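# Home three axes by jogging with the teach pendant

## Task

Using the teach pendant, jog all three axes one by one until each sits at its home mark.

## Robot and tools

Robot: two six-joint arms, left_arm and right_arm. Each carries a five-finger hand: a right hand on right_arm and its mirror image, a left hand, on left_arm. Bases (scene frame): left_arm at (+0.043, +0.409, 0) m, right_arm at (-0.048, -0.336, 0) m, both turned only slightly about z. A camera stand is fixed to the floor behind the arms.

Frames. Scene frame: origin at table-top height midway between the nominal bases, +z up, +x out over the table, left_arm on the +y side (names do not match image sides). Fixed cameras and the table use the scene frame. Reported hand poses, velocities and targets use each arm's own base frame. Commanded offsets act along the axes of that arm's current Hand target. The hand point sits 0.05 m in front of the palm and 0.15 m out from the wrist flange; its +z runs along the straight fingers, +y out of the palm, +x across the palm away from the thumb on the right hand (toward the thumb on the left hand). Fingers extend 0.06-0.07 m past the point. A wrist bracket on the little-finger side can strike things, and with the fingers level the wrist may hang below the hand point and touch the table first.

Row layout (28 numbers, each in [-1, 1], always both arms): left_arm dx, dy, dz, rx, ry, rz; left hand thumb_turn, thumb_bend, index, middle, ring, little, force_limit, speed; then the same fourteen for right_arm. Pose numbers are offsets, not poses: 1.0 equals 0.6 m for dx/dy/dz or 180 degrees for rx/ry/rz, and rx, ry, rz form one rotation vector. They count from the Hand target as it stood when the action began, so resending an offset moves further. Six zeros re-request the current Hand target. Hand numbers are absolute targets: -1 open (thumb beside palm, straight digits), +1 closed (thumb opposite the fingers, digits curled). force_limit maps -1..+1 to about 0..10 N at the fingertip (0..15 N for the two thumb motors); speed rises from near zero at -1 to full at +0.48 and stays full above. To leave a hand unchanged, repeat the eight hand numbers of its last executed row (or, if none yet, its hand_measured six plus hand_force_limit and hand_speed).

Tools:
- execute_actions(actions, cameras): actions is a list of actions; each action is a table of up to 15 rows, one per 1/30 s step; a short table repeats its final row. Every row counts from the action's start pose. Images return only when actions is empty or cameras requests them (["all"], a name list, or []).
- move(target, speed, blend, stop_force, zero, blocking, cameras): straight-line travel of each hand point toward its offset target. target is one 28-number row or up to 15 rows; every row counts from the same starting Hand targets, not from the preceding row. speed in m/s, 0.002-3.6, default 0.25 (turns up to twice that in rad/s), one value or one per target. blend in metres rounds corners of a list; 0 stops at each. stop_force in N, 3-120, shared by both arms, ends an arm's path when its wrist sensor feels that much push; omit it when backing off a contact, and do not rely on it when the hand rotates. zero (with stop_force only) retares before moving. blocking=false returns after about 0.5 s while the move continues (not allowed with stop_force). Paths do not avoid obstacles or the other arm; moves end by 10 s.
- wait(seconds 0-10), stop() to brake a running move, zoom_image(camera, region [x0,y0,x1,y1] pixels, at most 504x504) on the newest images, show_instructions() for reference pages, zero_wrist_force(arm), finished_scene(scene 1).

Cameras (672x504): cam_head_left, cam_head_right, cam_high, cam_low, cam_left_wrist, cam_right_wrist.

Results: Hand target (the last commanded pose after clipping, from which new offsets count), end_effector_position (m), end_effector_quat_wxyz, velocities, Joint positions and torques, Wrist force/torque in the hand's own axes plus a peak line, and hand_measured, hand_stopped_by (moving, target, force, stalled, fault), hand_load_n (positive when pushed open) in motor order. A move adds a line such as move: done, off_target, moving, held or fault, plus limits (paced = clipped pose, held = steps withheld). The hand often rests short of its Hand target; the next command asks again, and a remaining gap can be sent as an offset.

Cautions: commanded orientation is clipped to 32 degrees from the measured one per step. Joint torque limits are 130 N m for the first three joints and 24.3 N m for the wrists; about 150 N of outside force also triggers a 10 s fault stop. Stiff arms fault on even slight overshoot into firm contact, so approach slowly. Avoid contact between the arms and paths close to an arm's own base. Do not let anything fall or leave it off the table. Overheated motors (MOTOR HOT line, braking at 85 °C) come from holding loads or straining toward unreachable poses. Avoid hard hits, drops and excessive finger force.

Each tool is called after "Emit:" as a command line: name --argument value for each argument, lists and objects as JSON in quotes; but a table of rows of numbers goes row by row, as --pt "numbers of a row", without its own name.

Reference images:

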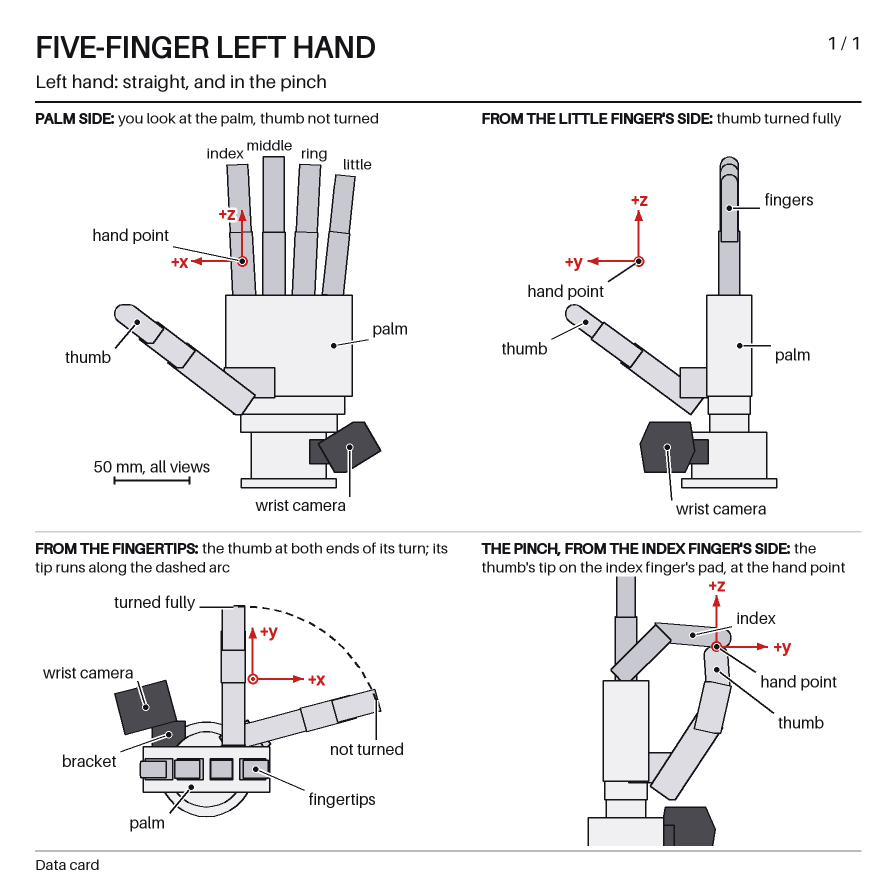

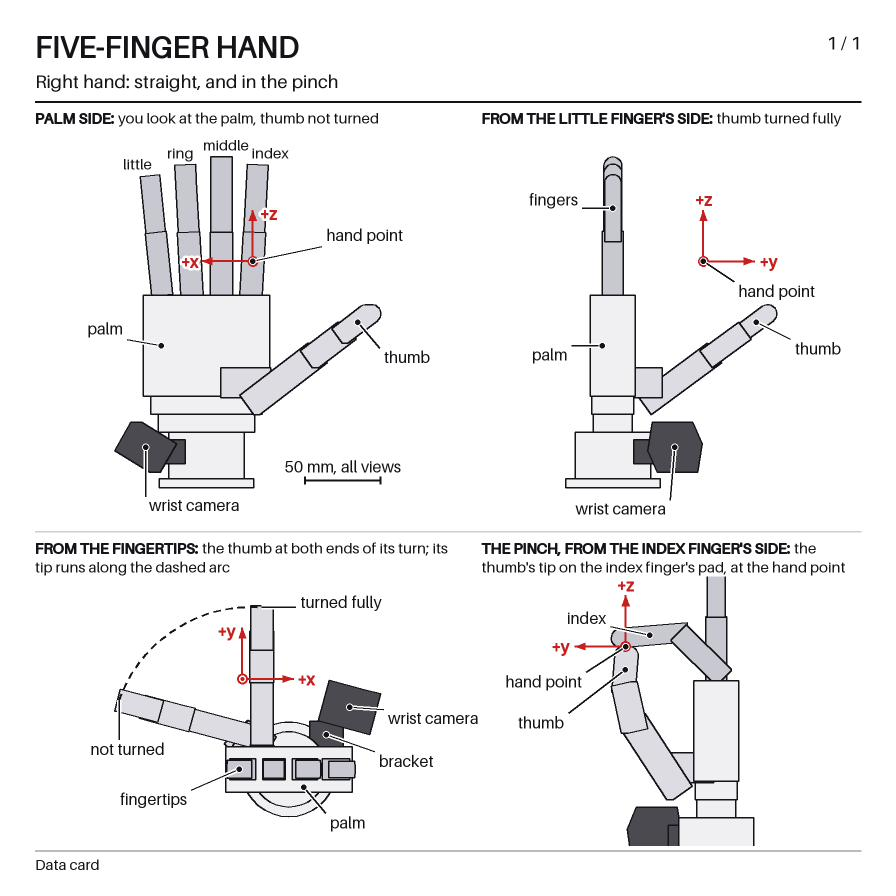

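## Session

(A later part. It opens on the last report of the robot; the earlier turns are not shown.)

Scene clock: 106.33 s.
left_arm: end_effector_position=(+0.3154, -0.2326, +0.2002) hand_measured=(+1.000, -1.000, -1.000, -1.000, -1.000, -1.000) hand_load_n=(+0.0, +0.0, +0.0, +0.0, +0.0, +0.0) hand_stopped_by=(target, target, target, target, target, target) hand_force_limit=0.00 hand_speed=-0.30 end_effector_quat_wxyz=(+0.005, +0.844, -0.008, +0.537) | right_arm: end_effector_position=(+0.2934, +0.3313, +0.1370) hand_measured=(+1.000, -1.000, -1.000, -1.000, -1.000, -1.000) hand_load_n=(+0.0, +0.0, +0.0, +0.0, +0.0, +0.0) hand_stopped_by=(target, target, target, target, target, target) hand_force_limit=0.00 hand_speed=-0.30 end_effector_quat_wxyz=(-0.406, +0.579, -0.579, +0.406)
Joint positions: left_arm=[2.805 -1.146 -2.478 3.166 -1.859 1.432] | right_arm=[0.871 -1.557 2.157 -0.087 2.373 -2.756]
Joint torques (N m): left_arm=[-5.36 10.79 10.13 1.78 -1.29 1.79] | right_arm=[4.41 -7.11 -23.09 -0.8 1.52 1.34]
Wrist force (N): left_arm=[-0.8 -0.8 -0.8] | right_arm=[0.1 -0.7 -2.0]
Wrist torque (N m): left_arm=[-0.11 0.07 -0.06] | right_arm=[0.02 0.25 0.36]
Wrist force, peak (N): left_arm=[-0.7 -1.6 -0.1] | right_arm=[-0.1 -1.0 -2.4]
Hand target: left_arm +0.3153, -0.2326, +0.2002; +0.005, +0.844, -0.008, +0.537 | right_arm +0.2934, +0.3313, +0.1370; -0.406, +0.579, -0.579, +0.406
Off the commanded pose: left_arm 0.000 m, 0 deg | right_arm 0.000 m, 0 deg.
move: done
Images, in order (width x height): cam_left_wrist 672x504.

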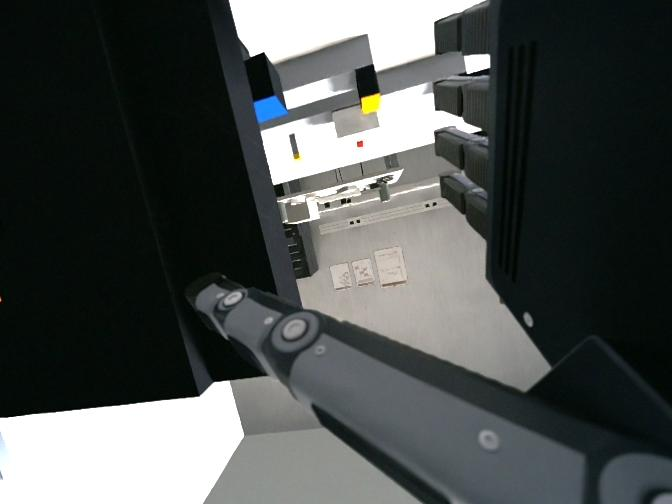

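Emit:
move --target '[-0.069,0.0933,0.0137,0,0,0,1,-1,-1,-1,-1,-1,0,-0.3,0,0,0,0,0,0,1,-1,-1,-1,-1,-1,0,-0.3]' --speed 0.05 --stop_force 8 --cameras '["cam_left_wrist","cam_head_left","cam_head_right","cam_low","cam_high"]'

Scene clock: 112.23 s.
left_arm: end_effector_position=(+0.3042, -0.2884, +0.1592) hand_measured=(+1.000, -1.000, -1.000, -1.000, -1.000, -1.000) hand_load_n=(+0.0, +0.0, +0.0, +0.0, +0.0, +0.0) hand_stopped_by=(target, target, target, target, target, target) hand_force_limit=0.00 hand_speed=-0.30 end_effector_quat_wxyz=(+0.005, +0.844, -0.008, +0.537) | right_arm: end_effector_position=(+0.2934, +0.3313, +0.1370) hand_measured=(+1.000, -1.000, -1.000, -1.000, -1.000, -1.000) hand_load_n=(+0.0, +0.0, +0.0, +0.0, +0.0, -0.5) hand_stopped_by=(target, target, target, target, target, target) hand_force_limit=0.00 hand_speed=-0.30 end_effector_quat_wxyz=(-0.406, +0.579, -0.579, +0.406)
Joint positions: left_arm=[2.464 -1.453 -2.418 3.336 -2.159 1.253] | right_arm=[0.871 -1.557 2.157 -0.087 2.373 -2.756]
Joint torques (N m): left_arm=[-0.01 22.06 6.36 0.51 -0.75 2.77] | right_arm=[-1.25 -11.95 -18.65 -0.93 -1.55 -1.34]
Wrist force (N): left_arm=[-0.3 -0.8 -0.8] | right_arm=[0.5 -0.6 -1.7]
Wrist torque (N m): left_arm=[-0.13 0.00 0.01] | right_arm=[0.01 0.18 0.38]
Wrist force, peak (N): left_arm=[-0.8 -0.9 -0.9] | right_arm=[0.0 -0.9 -2.2]
Hand target: left_arm +0.3042, -0.2884, +0.1592; +0.005, +0.844, -0.008, +0.537 | right_arm +0.2934, +0.3313, +0.1370; -0.406, +0.579, -0.579, +0.406
Off the commanded pose: left_arm 0.000 m, 0 deg | right_arm 0.000 m, 0 deg.
move: done
Images, in order (width x height): cam_head_left 672x504, cam_head_right 672x504, cam_high 672x504, cam_low 672x504, cam_left_wrist 672x504.

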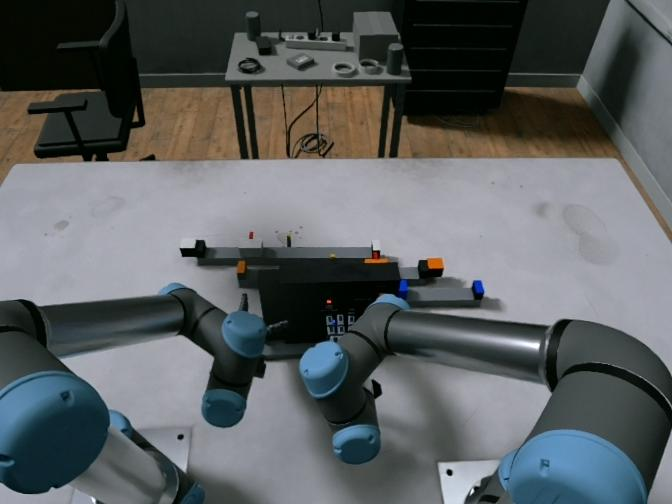

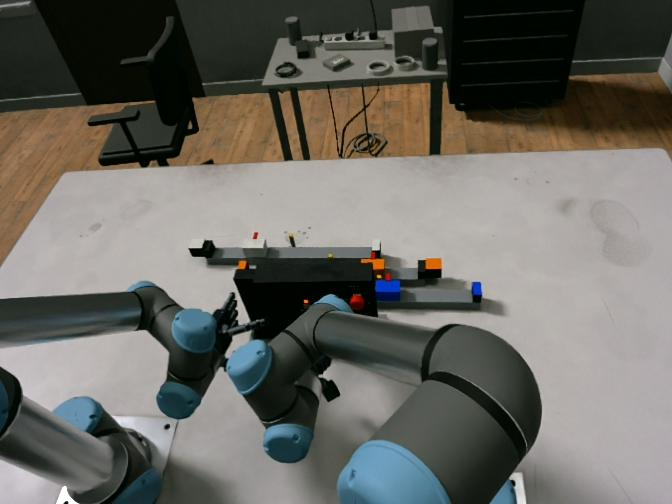

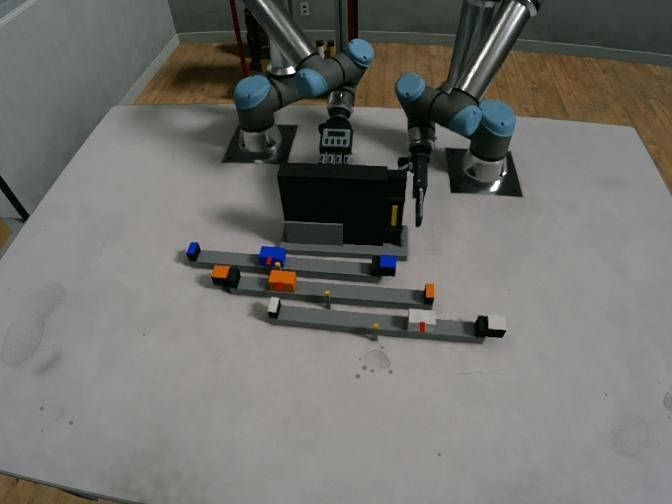

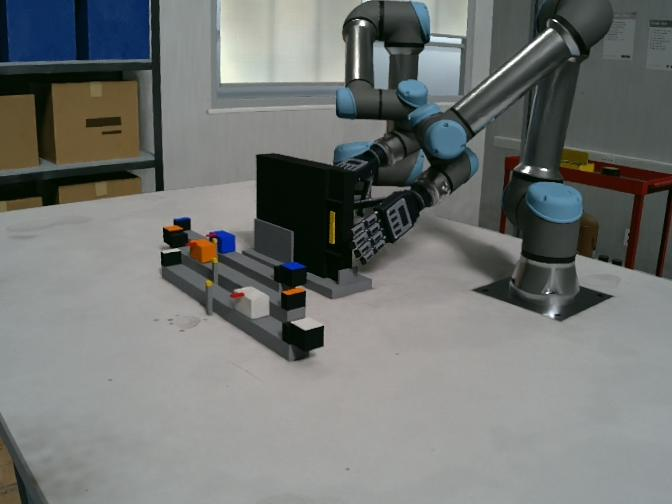

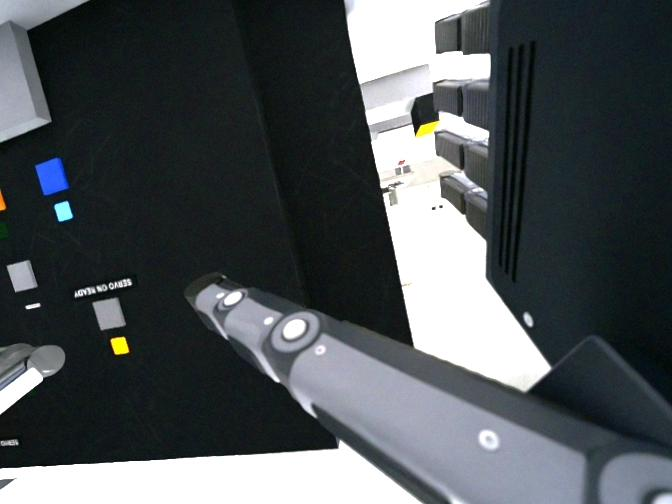

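Emit:
zoom_image --camera "cam_low" --region '[310, 150, 400, 300]'

Emit:
zoom_image --camera "cam_high" --region '[360, 150, 440, 260]'

Emit:
zoom_image --camera "cam_left_wrist" --region '[220, 0, 500, 400]'

Scaled by 3.360.

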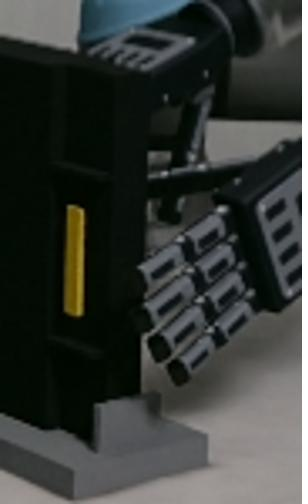

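Scaled by 4.582.

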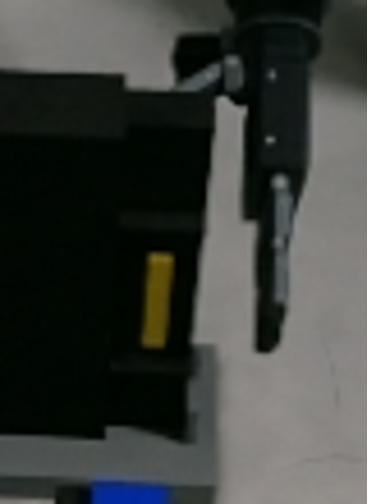

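Scaled by 1.260.

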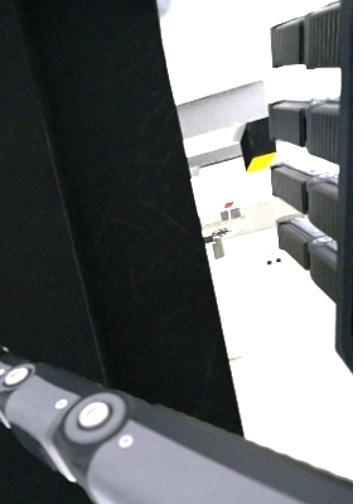

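Emit:
zoom_image --camera "cam_low" --region '[320, 160, 365, 290]'

Emit:
zoom_image --camera "cam_high" --region '[370, 160, 420, 250]'

Scaled by 3.877.

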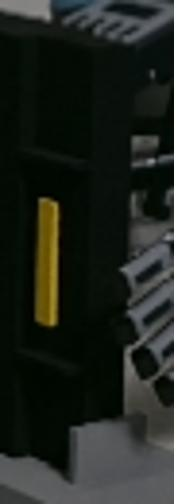

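Scaled by 5.600.

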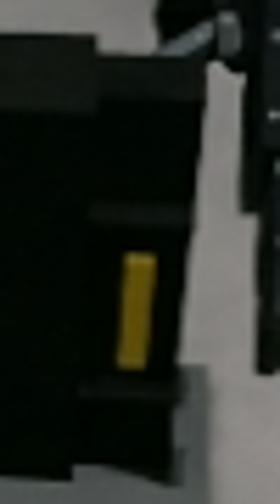

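Emit:
move --pt "0.302 0 -0.141 0 0 0 1 -1 -1 -1 -1 -1 0 -0.3 0 0 0 0 0 0 1 -1 -1 -1 -1 -1 0 -0.3" --pt "0.3438 -0.065 -0.0545 -0.1762 0 0.0822 1 -1 -1 -1 -1 -1 0 -0.3 0 0 0 0 0 0 1 -1 -1 -1 -1 -1 0 -0.3" --speed 0.15 --blend '[0.02, 0]' --cameras '["all"]'

Scene clock: 128.70 s.
left_arm: end_effector_position=(+0.3628, -0.2504, +0.3599) hand_measured=(+1.000, -1.000, -1.000, -1.000, -1.000, -1.000) hand_load_n=(+0.0, +0.0, +0.0, +0.0, +0.0, +0.0) hand_stopped_by=(target, target, target, target, target, target) hand_force_limit=0.00 hand_speed=-0.30 end_effector_quat_wxyz=(+0.166, +0.802, -0.261, +0.510) | right_arm: end_effector_position=(+0.2934, +0.3313, +0.1370) hand_measured=(+1.000, -1.000, -1.000, -1.000, -1.000, -1.000) hand_load_n=(+0.0, +0.0, +0.0, +0.0, +0.0, +0.0) hand_stopped_by=(target, target, target, target, target, target) hand_force_limit=0.00 hand_speed=-0.30 end_effector_quat_wxyz=(-0.406, +0.579, -0.579, +0.406)
Joint positions: left_arm=[3.528 -1.192 -2.064 2.53 -0.692 2.169] | right_arm=[0.871 -1.557 2.157 -0.087 2.373 -2.756]
Joint torques (N m): left_arm=[1.25 2.47 11.73 -0.16 1.72 1.3] | right_arm=[-3.01 -18.2 -12.41 -0.87 -1.58 -1.97]
Wrist force (N): left_arm=[-0.5 -1.0 -0.5] | right_arm=[-0.1 -0.4 -2.1]
Wrist torque (N m): left_arm=[-0.18 0.04 0.10] | right_arm=[0.06 0.28 0.35]
Wrist force, peak (N): left_arm=[-1.4 -1.1 -0.1] | right_arm=[0.1 -0.7 -2.3]
Hand target: left_arm +0.3627, -0.2504, +0.3599; +0.166, +0.802, -0.261, +0.510 | right_arm +0.2934, +0.3313, +0.1370; -0.406, +0.579, -0.579, +0.406
Off the commanded pose: left_arm 0.000 m, 0 deg | right_arm 0.000 m, 0 deg.
move: done

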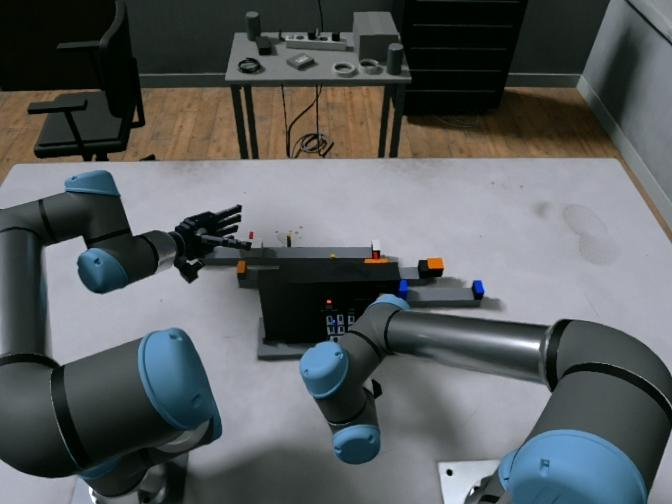

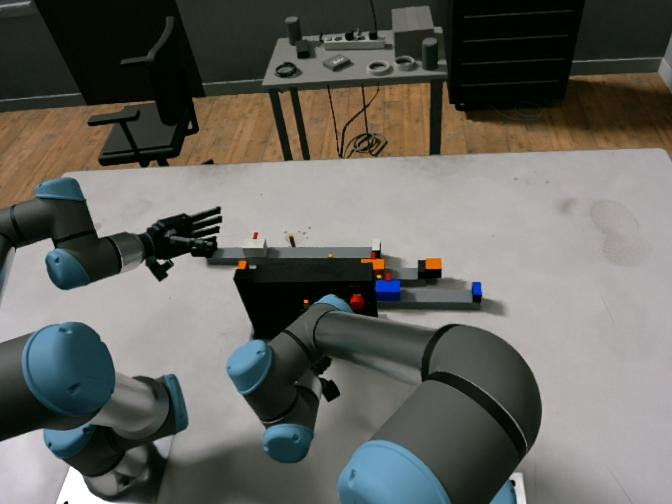

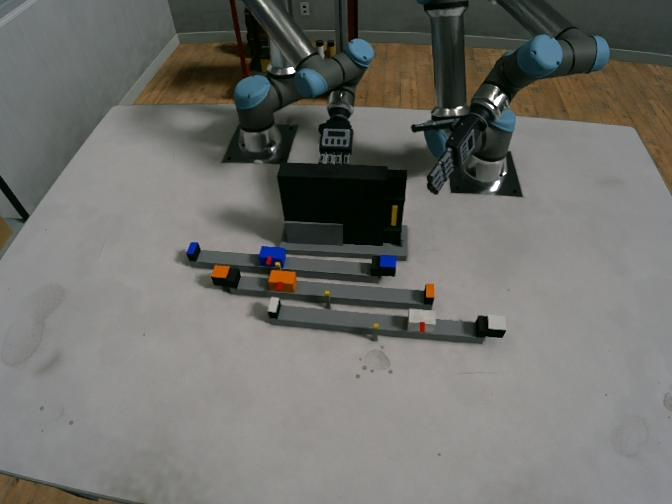

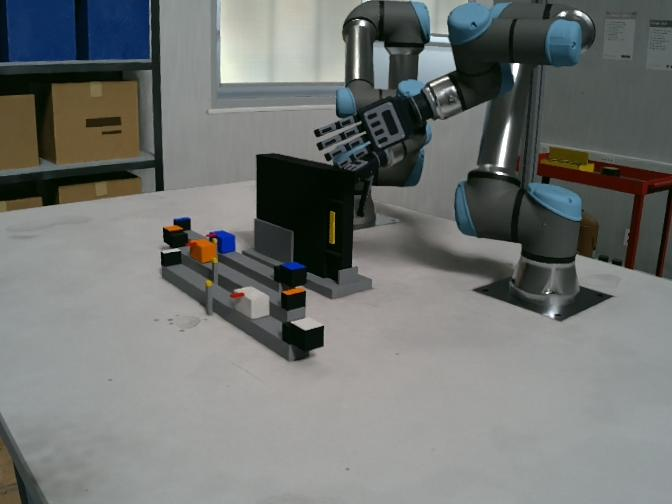

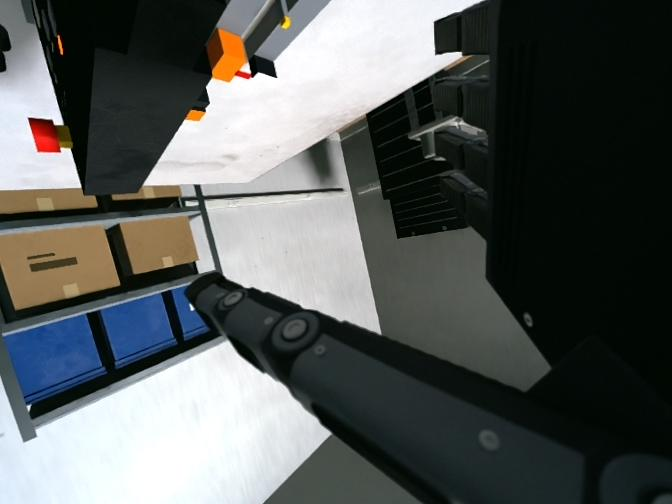

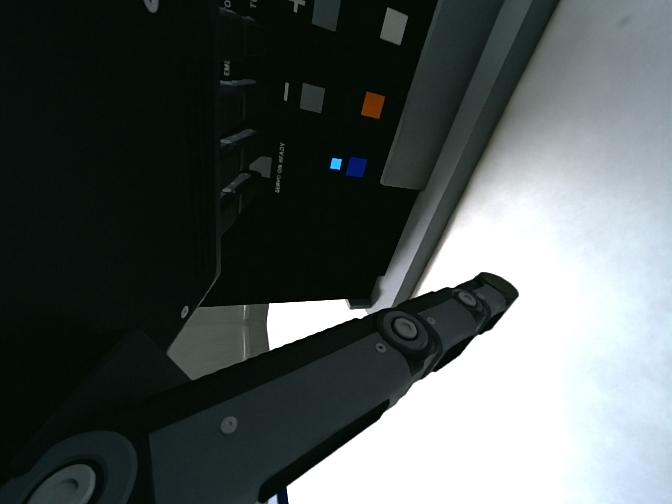

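Emit:
move --target '[-0.27,-0.0233,0.085,0,0,0,1,-1,-1,-1,-1,-1,0,-0.3,0,0,0,0,0,0,1,-1,-1,-1,-1,-1,0,-0.3]' --speed 0.1 --stop_force 10 --cameras '["cam_left_wrist","cam_head_left","cam_head_right","cam_low","cam_high"]'

Scene clock: 135.90 s.
left_arm: end_effector_position=(+0.3528, -0.2260, +0.1915) hand_measured=(+1.000, -1.000, -1.000, -1.000, -1.000, -1.000) hand_load_n=(+0.0, +0.0, +0.0, +0.0, +0.0, +0.0) hand_stopped_by=(target, target, target, target, target, target) hand_force_limit=0.00 hand_speed=-0.30 end_effector_quat_wxyz=(+0.166, +0.802, -0.261, +0.510) | right_arm: end_effector_position=(+0.2934, +0.3313, +0.1370) hand_measured=(+1.000, -1.000, -1.000, -1.000, -1.000, -1.000) hand_load_n=(+0.0, +0.0, +0.0, +0.0, +0.0, +0.0) hand_stopped_by=(target, target, target, target, target, target) hand_force_limit=0.00 hand_speed=-0.30 end_effector_quat_wxyz=(-0.406, +0.579, -0.579, +0.406)
Joint positions: left_arm=[3.697 -1.38 -2.445 2.933 -0.575 2.375] | right_arm=[0.871 -1.557 2.157 -0.087 2.373 -2.756]
Joint torques (N m): left_arm=[-3.79 14.4 16.71 0.24 -0.77 0.76] | right_arm=[-5.45 -23.1 -9.91 -0.86 -1.46 -1.92]
Wrist force (N): left_arm=[-0.7 -0.6 -1.0] | right_arm=[0.0 -0.8 -1.9]
Wrist torque (N m): left_arm=[-0.07 0.05 0.07] | right_arm=[0.00 0.26 0.34]
Wrist force, peak (N): left_arm=[-1.7 -0.9 -0.6] | right_arm=[0.1 -0.8 -2.3]
Hand target: left_arm +0.3527, -0.2260, +0.1915; +0.166, +0.802, -0.261, +0.510 | right_arm +0.2934, +0.3313, +0.1370; -0.406, +0.579, -0.579, +0.406
Off the commanded pose: left_arm 0.000 m, 0 deg | right_arm 0.000 m, 0 deg.
move: done
Images, in order (width x height): cam_head_left 672x504, cam_head_right 672x504, cam_high 672x504, cam_low 672x504, cam_left_wrist 672x504.

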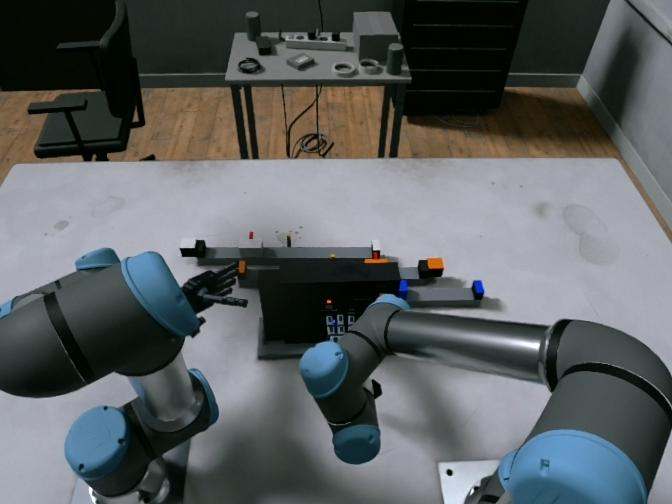

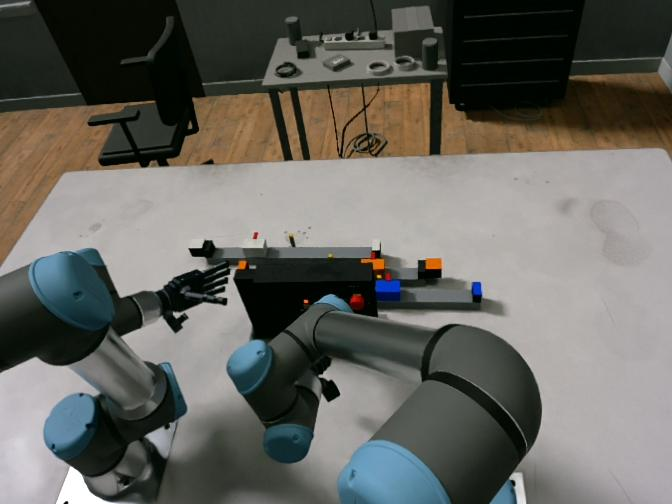

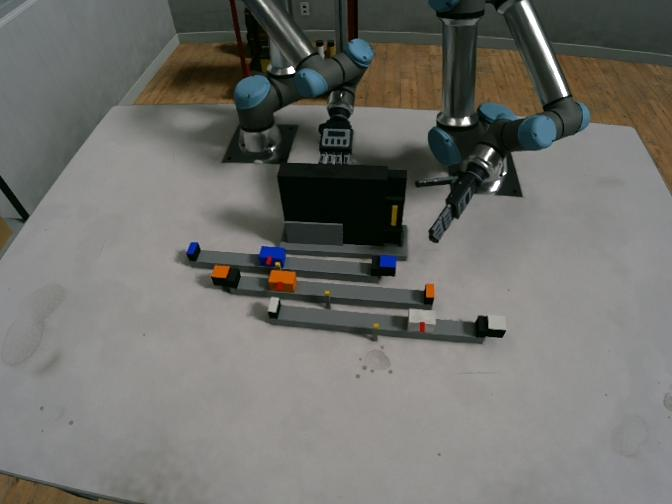

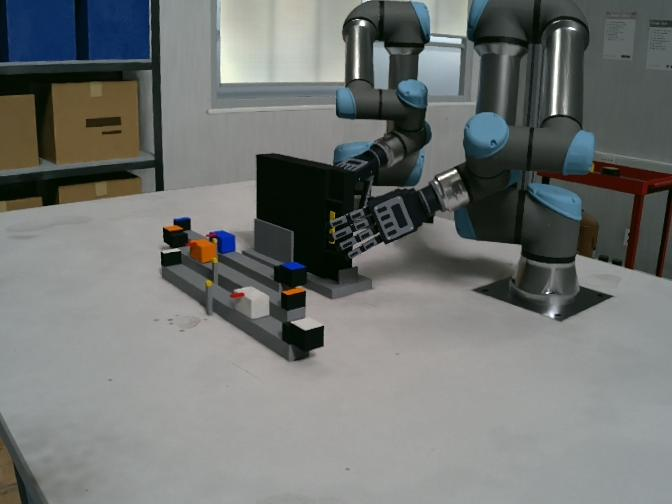

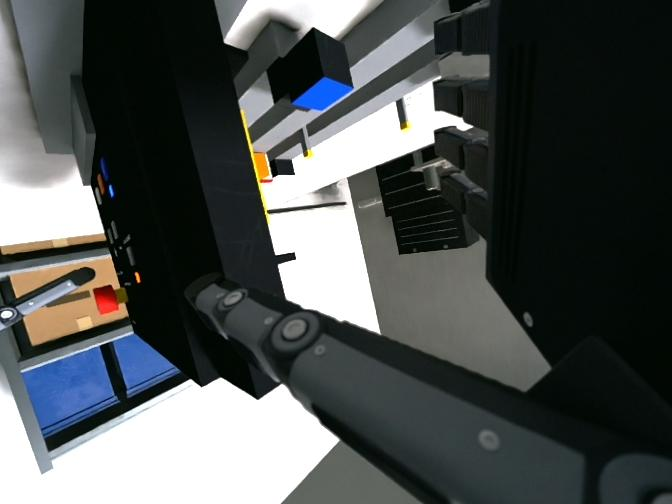

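Emit:
zoom_image --camera "cam_left_wrist" --region '[80, 0, 360, 410]'

Emit:
zoom_image --camera "cam_high" --region '[360, 150, 480, 260]'

Emit:
zoom_image --camera "cam_low" --region '[310, 150, 440, 300]'

Scaled by 1.229.

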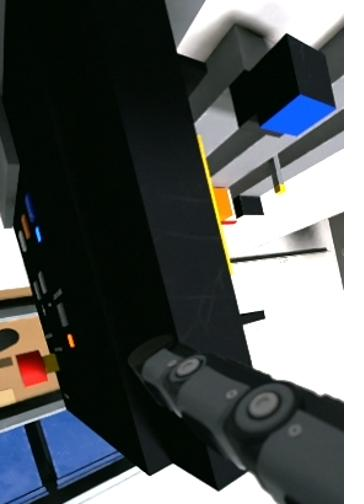

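Scaled by 4.200.

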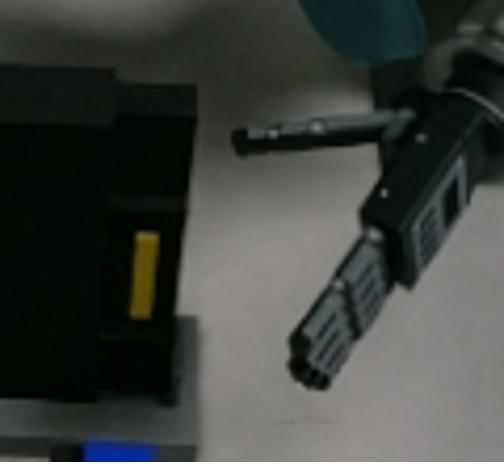

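Scaled by 3.360.

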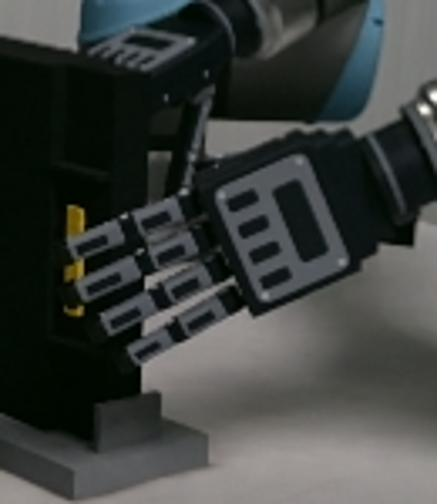

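Emit:
move --target '[-0.0365,0.034,0.0511,0,0,0,1,-1,-1,-1,-1,-1,0,-0.3,0,0,0,0,0,0,1,-1,-1,-1,-1,-1,0,-0.3]' --speed 0.05 --stop_force 8 --cameras '["cam_left_wrist","cam_head_left","cam_low","cam_high"]'

Emit:
zoom_image --camera "cam_high" --region '[360, 150, 480, 260]'

Emit:
zoom_image --camera "cam_low" --region '[310, 150, 440, 300]'

Emit:
zoom_image --camera "cam_left_wrist" --region '[80, 0, 400, 410]'

Scene clock: 146.13 s.
left_arm: end_effector_position=(+0.3557, -0.2534, +0.1587) hand_measured=(+1.000, -1.000, -1.000, -1.000, -1.000, -1.000) hand_load_n=(+0.0, +0.0, +0.0, +0.0, +0.0, +0.0) hand_stopped_by=(target, target, target, target, target, target) hand_force_limit=0.00 hand_speed=-0.30 end_effector_quat_wxyz=(+0.166, +0.802, -0.261, +0.510) | right_arm: end_effector_position=(+0.2934, +0.3313, +0.1370) hand_measured=(+1.000, -1.000, -1.000, -1.000, -1.000, -1.000) hand_load_n=(+0.0, +0.0, +0.0, -0.5, +0.0, +0.0) hand_stopped_by=(target, target, target, target, target, target) hand_force_limit=0.00 hand_speed=-0.30 end_effector_quat_wxyz=(-0.406, +0.579, -0.579, +0.406)
Joint positions: left_arm=[3.528 -1.435 -2.474 3.184 -0.693 2.169] | right_arm=[0.871 -1.557 2.157 -0.087 2.373 -2.756]
Joint torques (N m): left_arm=[1.3 19.25 25 0.74 1.7 1.74] | right_arm=[-4.41 -25.56 -10.99 -0.64 -1.74 -1.88]
Wrist force (N): left_arm=[-0.5 -0.9 -0.8] | right_arm=[0.4 -0.6 -1.7]
Wrist torque (N m): left_arm=[-0.13 0.04 -0.03] | right_arm=[0.02 0.20 0.37]
Wrist force, peak (N): left_arm=[-0.9 -1.2 -0.9] | right_arm=[-0.1 -1.0 -2.2]
Hand target: left_arm +0.3557, -0.2534, +0.1587; +0.166, +0.802, -0.261, +0.510 | right_arm +0.2934, +0.3313, +0.1370; -0.406, +0.579, -0.579, +0.406
Off the commanded pose: left_arm 0.000 m, 0 deg | right_arm 0.000 m, 0 deg.
move: done
Images, in order (width x height): cam_head_left 672x504, cam_high 672x504, cam_low 672x504, cam_left_wrist 672x504.

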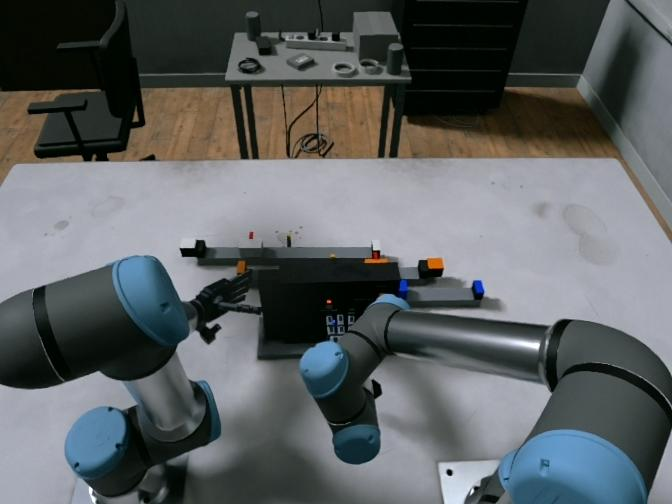

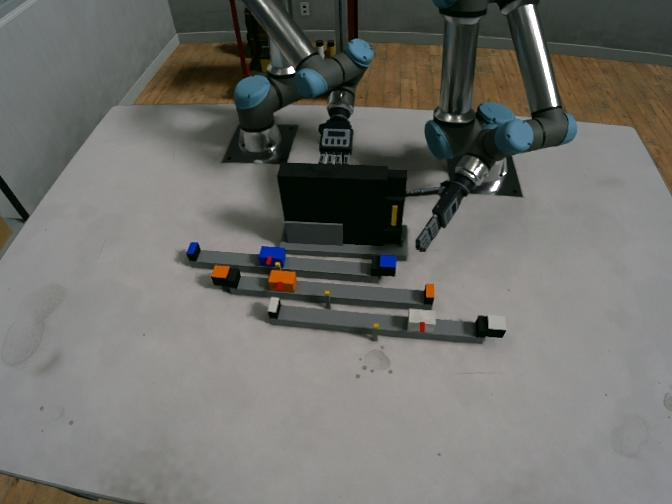

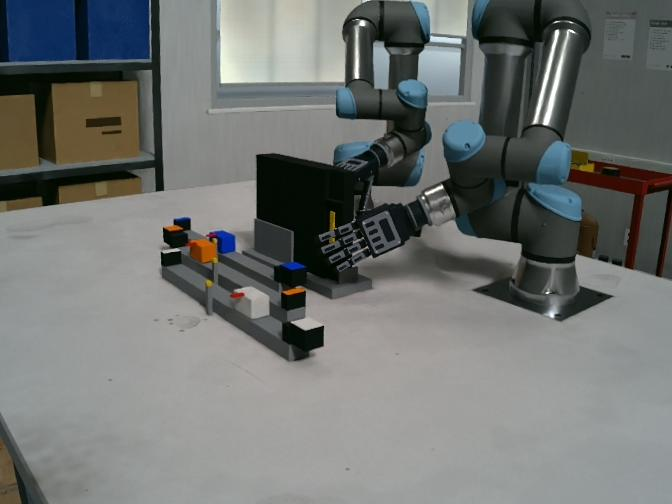

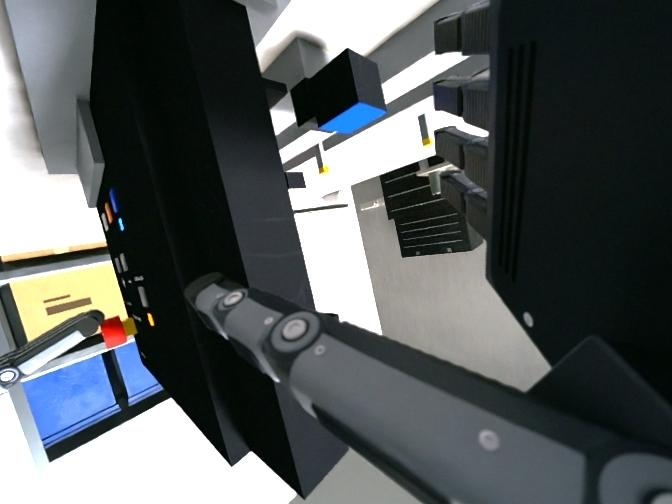

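Scaled by 4.200.

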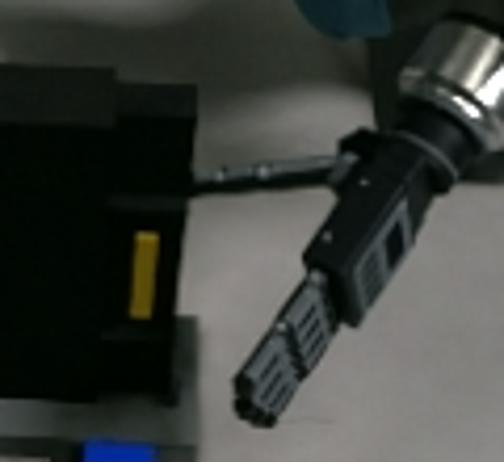

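Scaled by 3.360.

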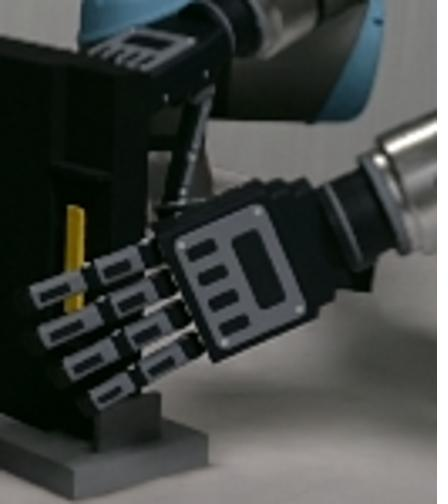

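Scaled by 1.229.

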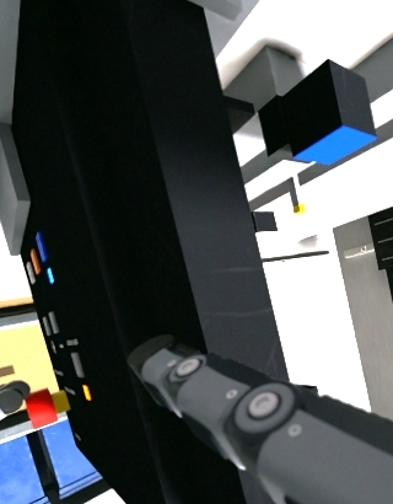

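Emit:
move --target '[-0.0068,0.0347,0.0315,0,0,0,1,-1,-1,-1,-1,-1,0,-0.3,0,0,0,0,0,0,1,-1,-1,-1,-1,-1,0,-0.3]' --speed 0.04 --stop_force 7 --cameras '["cam_left_wrist","cam_low","cam_high","cam_head_left"]'

Emit:
zoom_image --camera "cam_high" --region '[360, 150, 480, 260]'

Emit:
zoom_image --camera "cam_low" --region '[310, 150, 440, 300]'

Emit:
zoom_image --camera "cam_left_wrist" --region '[80, 0, 400, 410]'

Scene clock: 151.07 s.
left_arm: end_effector_position=(+0.3559, -0.2793, +0.1471) hand_measured=(+1.000, -1.000, -1.000, -1.000, -1.000, -1.000) hand_load_n=(+0.0, +0.0, +0.0, +0.0, +0.0, +0.5) hand_stopped_by=(target, target, target, target, target, target) hand_force_limit=0.00 hand_speed=-0.30 end_effector_quat_wxyz=(+0.166, +0.802, -0.261, +0.510) | right_arm: end_effector_position=(+0.2934, +0.3313, +0.1370) hand_measured=(+1.000, -1.000, -1.000, -1.000, -1.000, -1.000) hand_load_n=(+0.0, +0.0, +0.0, +0.0, +0.0, +0.0) hand_stopped_by=(target, target, target, target, target, target) hand_force_limit=0.00 hand_speed=-0.30 end_effector_quat_wxyz=(-0.406, +0.579, -0.579, +0.406)
Joint positions: left_arm=[3.378 -1.462 -2.471 3.309 -0.81 2.031] | right_arm=[0.871 -1.557 2.157 -0.087 2.373 -2.756]
Joint torques (N m): left_arm=[-1.56 20.91 9.3 0.82 0.04 1.93] | right_arm=[-4.59 -27.54 -10.68 -0.55 -1.45 -1.69]
Wrist force (N): left_arm=[-0.6 -0.9 -0.8] | right_arm=[0.2 -0.8 -2.0]
Wrist torque (N m): left_arm=[-0.14 0.06 -0.02] | right_arm=[0.01 0.23 0.36]
Wrist force, peak (N): left_arm=[-0.6 -1.5 -1.1] | right_arm=[0.5 -0.8 -2.2]
Hand target: left_arm +0.3559, -0.2793, +0.1470; +0.166, +0.802, -0.261, +0.510 | right_arm +0.2934, +0.3313, +0.1370; -0.406, +0.579, -0.579, +0.406
Off the commanded pose: left_arm 0.000 m, 0 deg | right_arm 0.000 m, 0 deg.
move: done
Images, in order (width x height): cam_head_left 672x504, cam_high 672x504, cam_low 672x504, cam_left_wrist 672x504.

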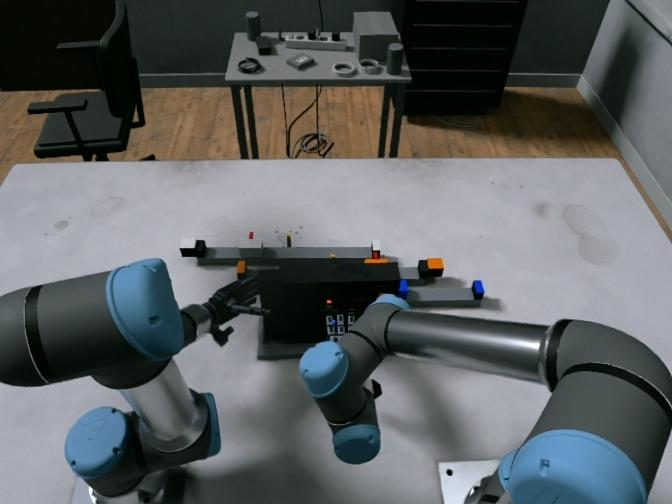

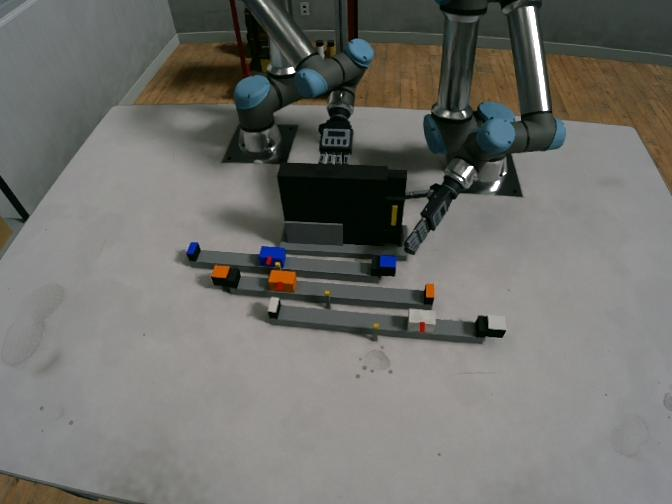

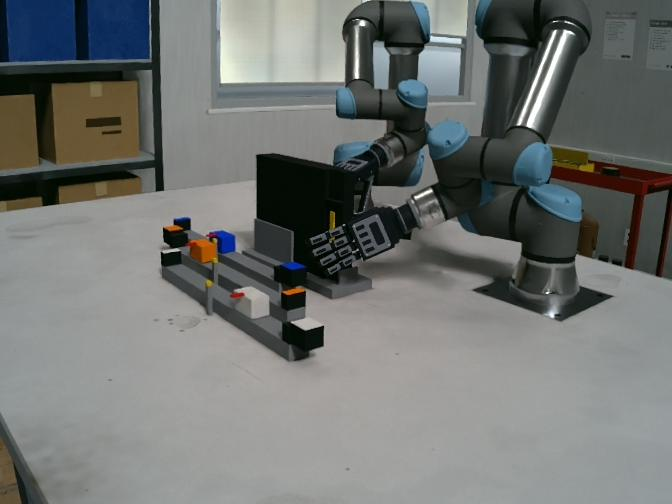

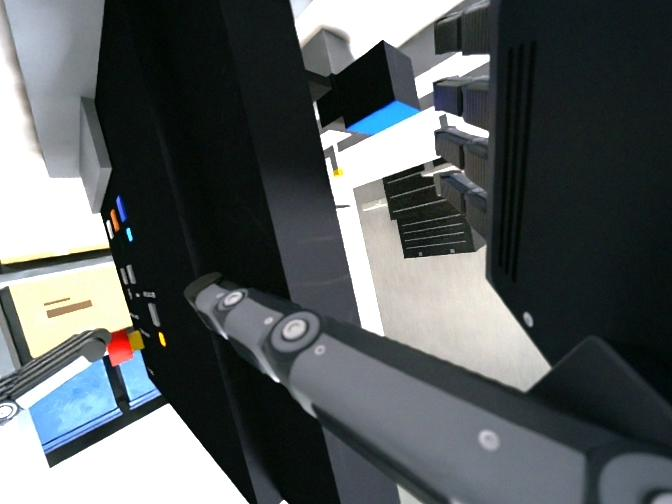

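Scaled by 4.200.

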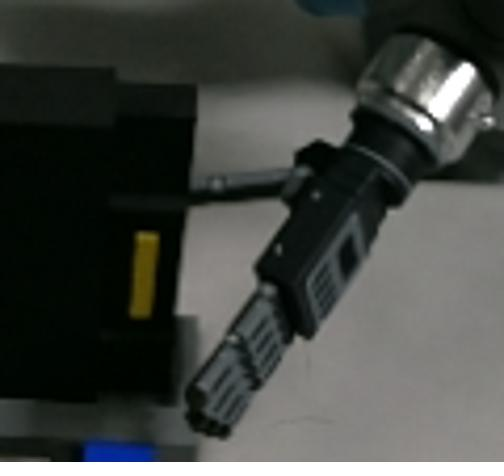

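Scaled by 3.360.

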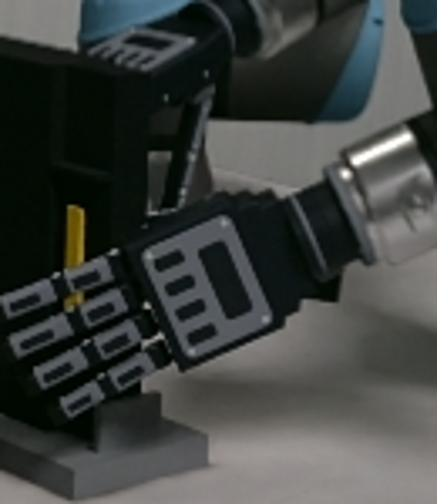

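Scaled by 1.229.

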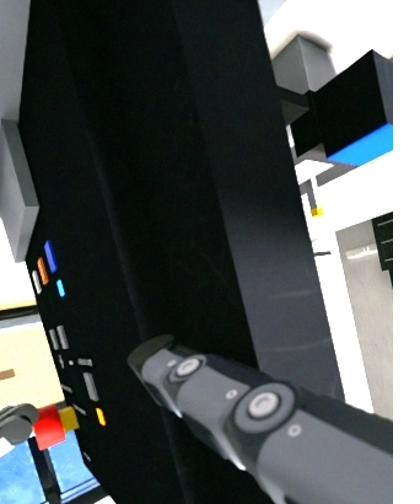

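Emit:
move --target '[0,0,0,0,0,0,1,-1,-0.4,-1,-1,-1,-0.6,-0.8,0,0,0,0,0,0,1,-1,-1,-1,-1,-1,0,-0.3]' --speed 0.04 --cameras '["cam_low","cam_high","cam_left_wrist"]'

Emit:
zoom_image --camera "cam_high" --region '[360, 150, 480, 260]'

Emit:
zoom_image --camera "cam_low" --region '[310, 150, 440, 300]'

Scene clock: 153.60 s.
left_arm: end_effector_position=(+0.3559, -0.2793, +0.1470) hand_measured=(+1.000, -1.000, -0.400, -1.000, -1.000, -1.000) hand_load_n=(+0.0, +0.0, +0.0, +0.0, +0.0, +0.0) hand_stopped_by=(target, target, target, target, target, target) hand_force_limit=-0.60 hand_speed=-0.80 end_effector_quat_wxyz=(+0.166, +0.802, -0.261, +0.510) | right_arm: end_effector_position=(+0.2934, +0.3313, +0.1370) hand_measured=(+1.000, -1.000, -1.000, -1.000, -1.000, -1.000) hand_load_n=(+0.0, +0.0, +0.0, +0.0, +0.0, +0.0) hand_stopped_by=(target, target, target, target, target, target) hand_force_limit=0.00 hand_speed=-0.30 end_effector_quat_wxyz=(-0.406, +0.579, -0.579, +0.406)
Joint positions: left_arm=[3.378 -1.462 -2.471 3.309 -0.81 2.031] | right_arm=[0.871 -1.557 2.157 -0.087 2.373 -2.756]
Joint torques (N m): left_arm=[-1.59 20.82 5.75 1 -0.24 -1.36] | right_arm=[-4.03 -26.24 -10.64 -0.73 -1.52 -2.12]
Wrist force (N): left_arm=[-0.5 -0.7 -0.8] | right_arm=[0.2 -0.4 -2.0]
Wrist torque (N m): left_arm=[-0.11 0.04 -0.02] | right_arm=[0.06 0.23 0.38]
Wrist force, peak (N): left_arm=[-0.3 -1.0 -1.0] | right_arm=[0.3 -0.8 -2.2]
Hand target: left_arm +0.3559, -0.2793, +0.1470; +0.166, +0.802, -0.261, +0.510 | right_arm +0.2934, +0.3313, +0.1370; -0.406, +0.579, -0.579, +0.406
Off the commanded pose: left_arm 0.000 m, 0 deg | right_arm 0.000 m, 0 deg.
move: done
Images, in order (width x height): cam_high 672x504, cam_low 672x504, cam_left_wrist 672x504.

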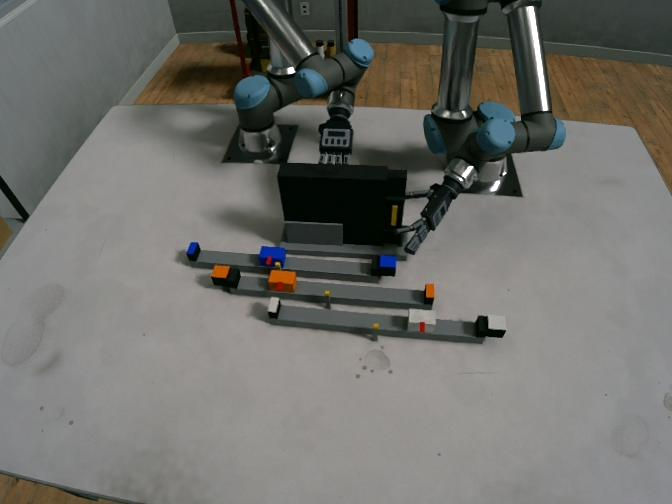

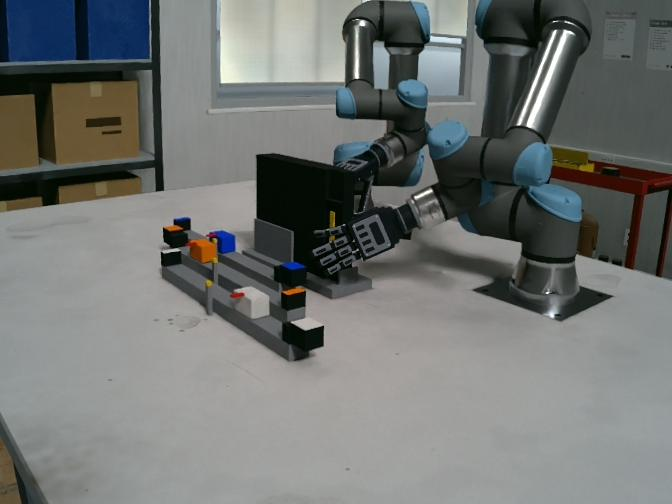

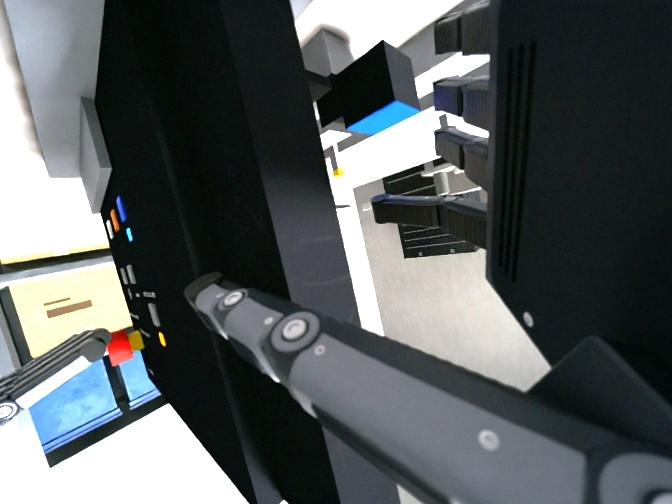

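Scaled by 4.200.

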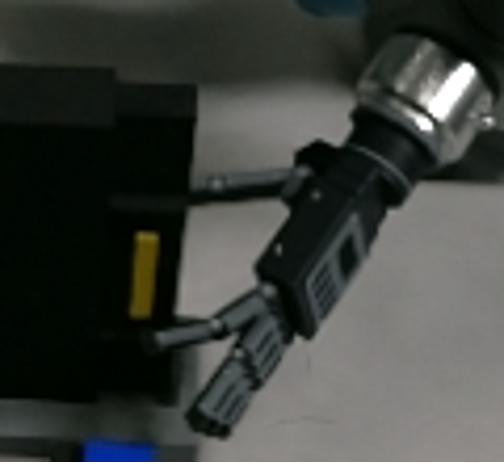

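Scaled by 3.360.

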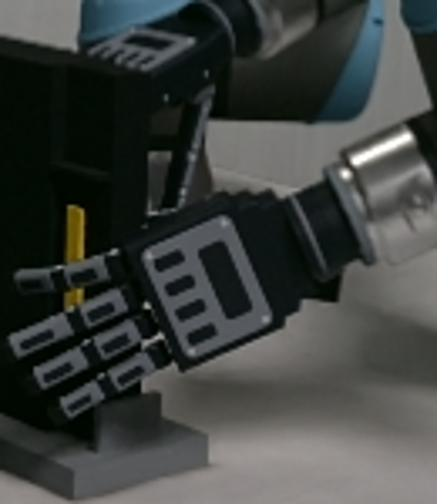

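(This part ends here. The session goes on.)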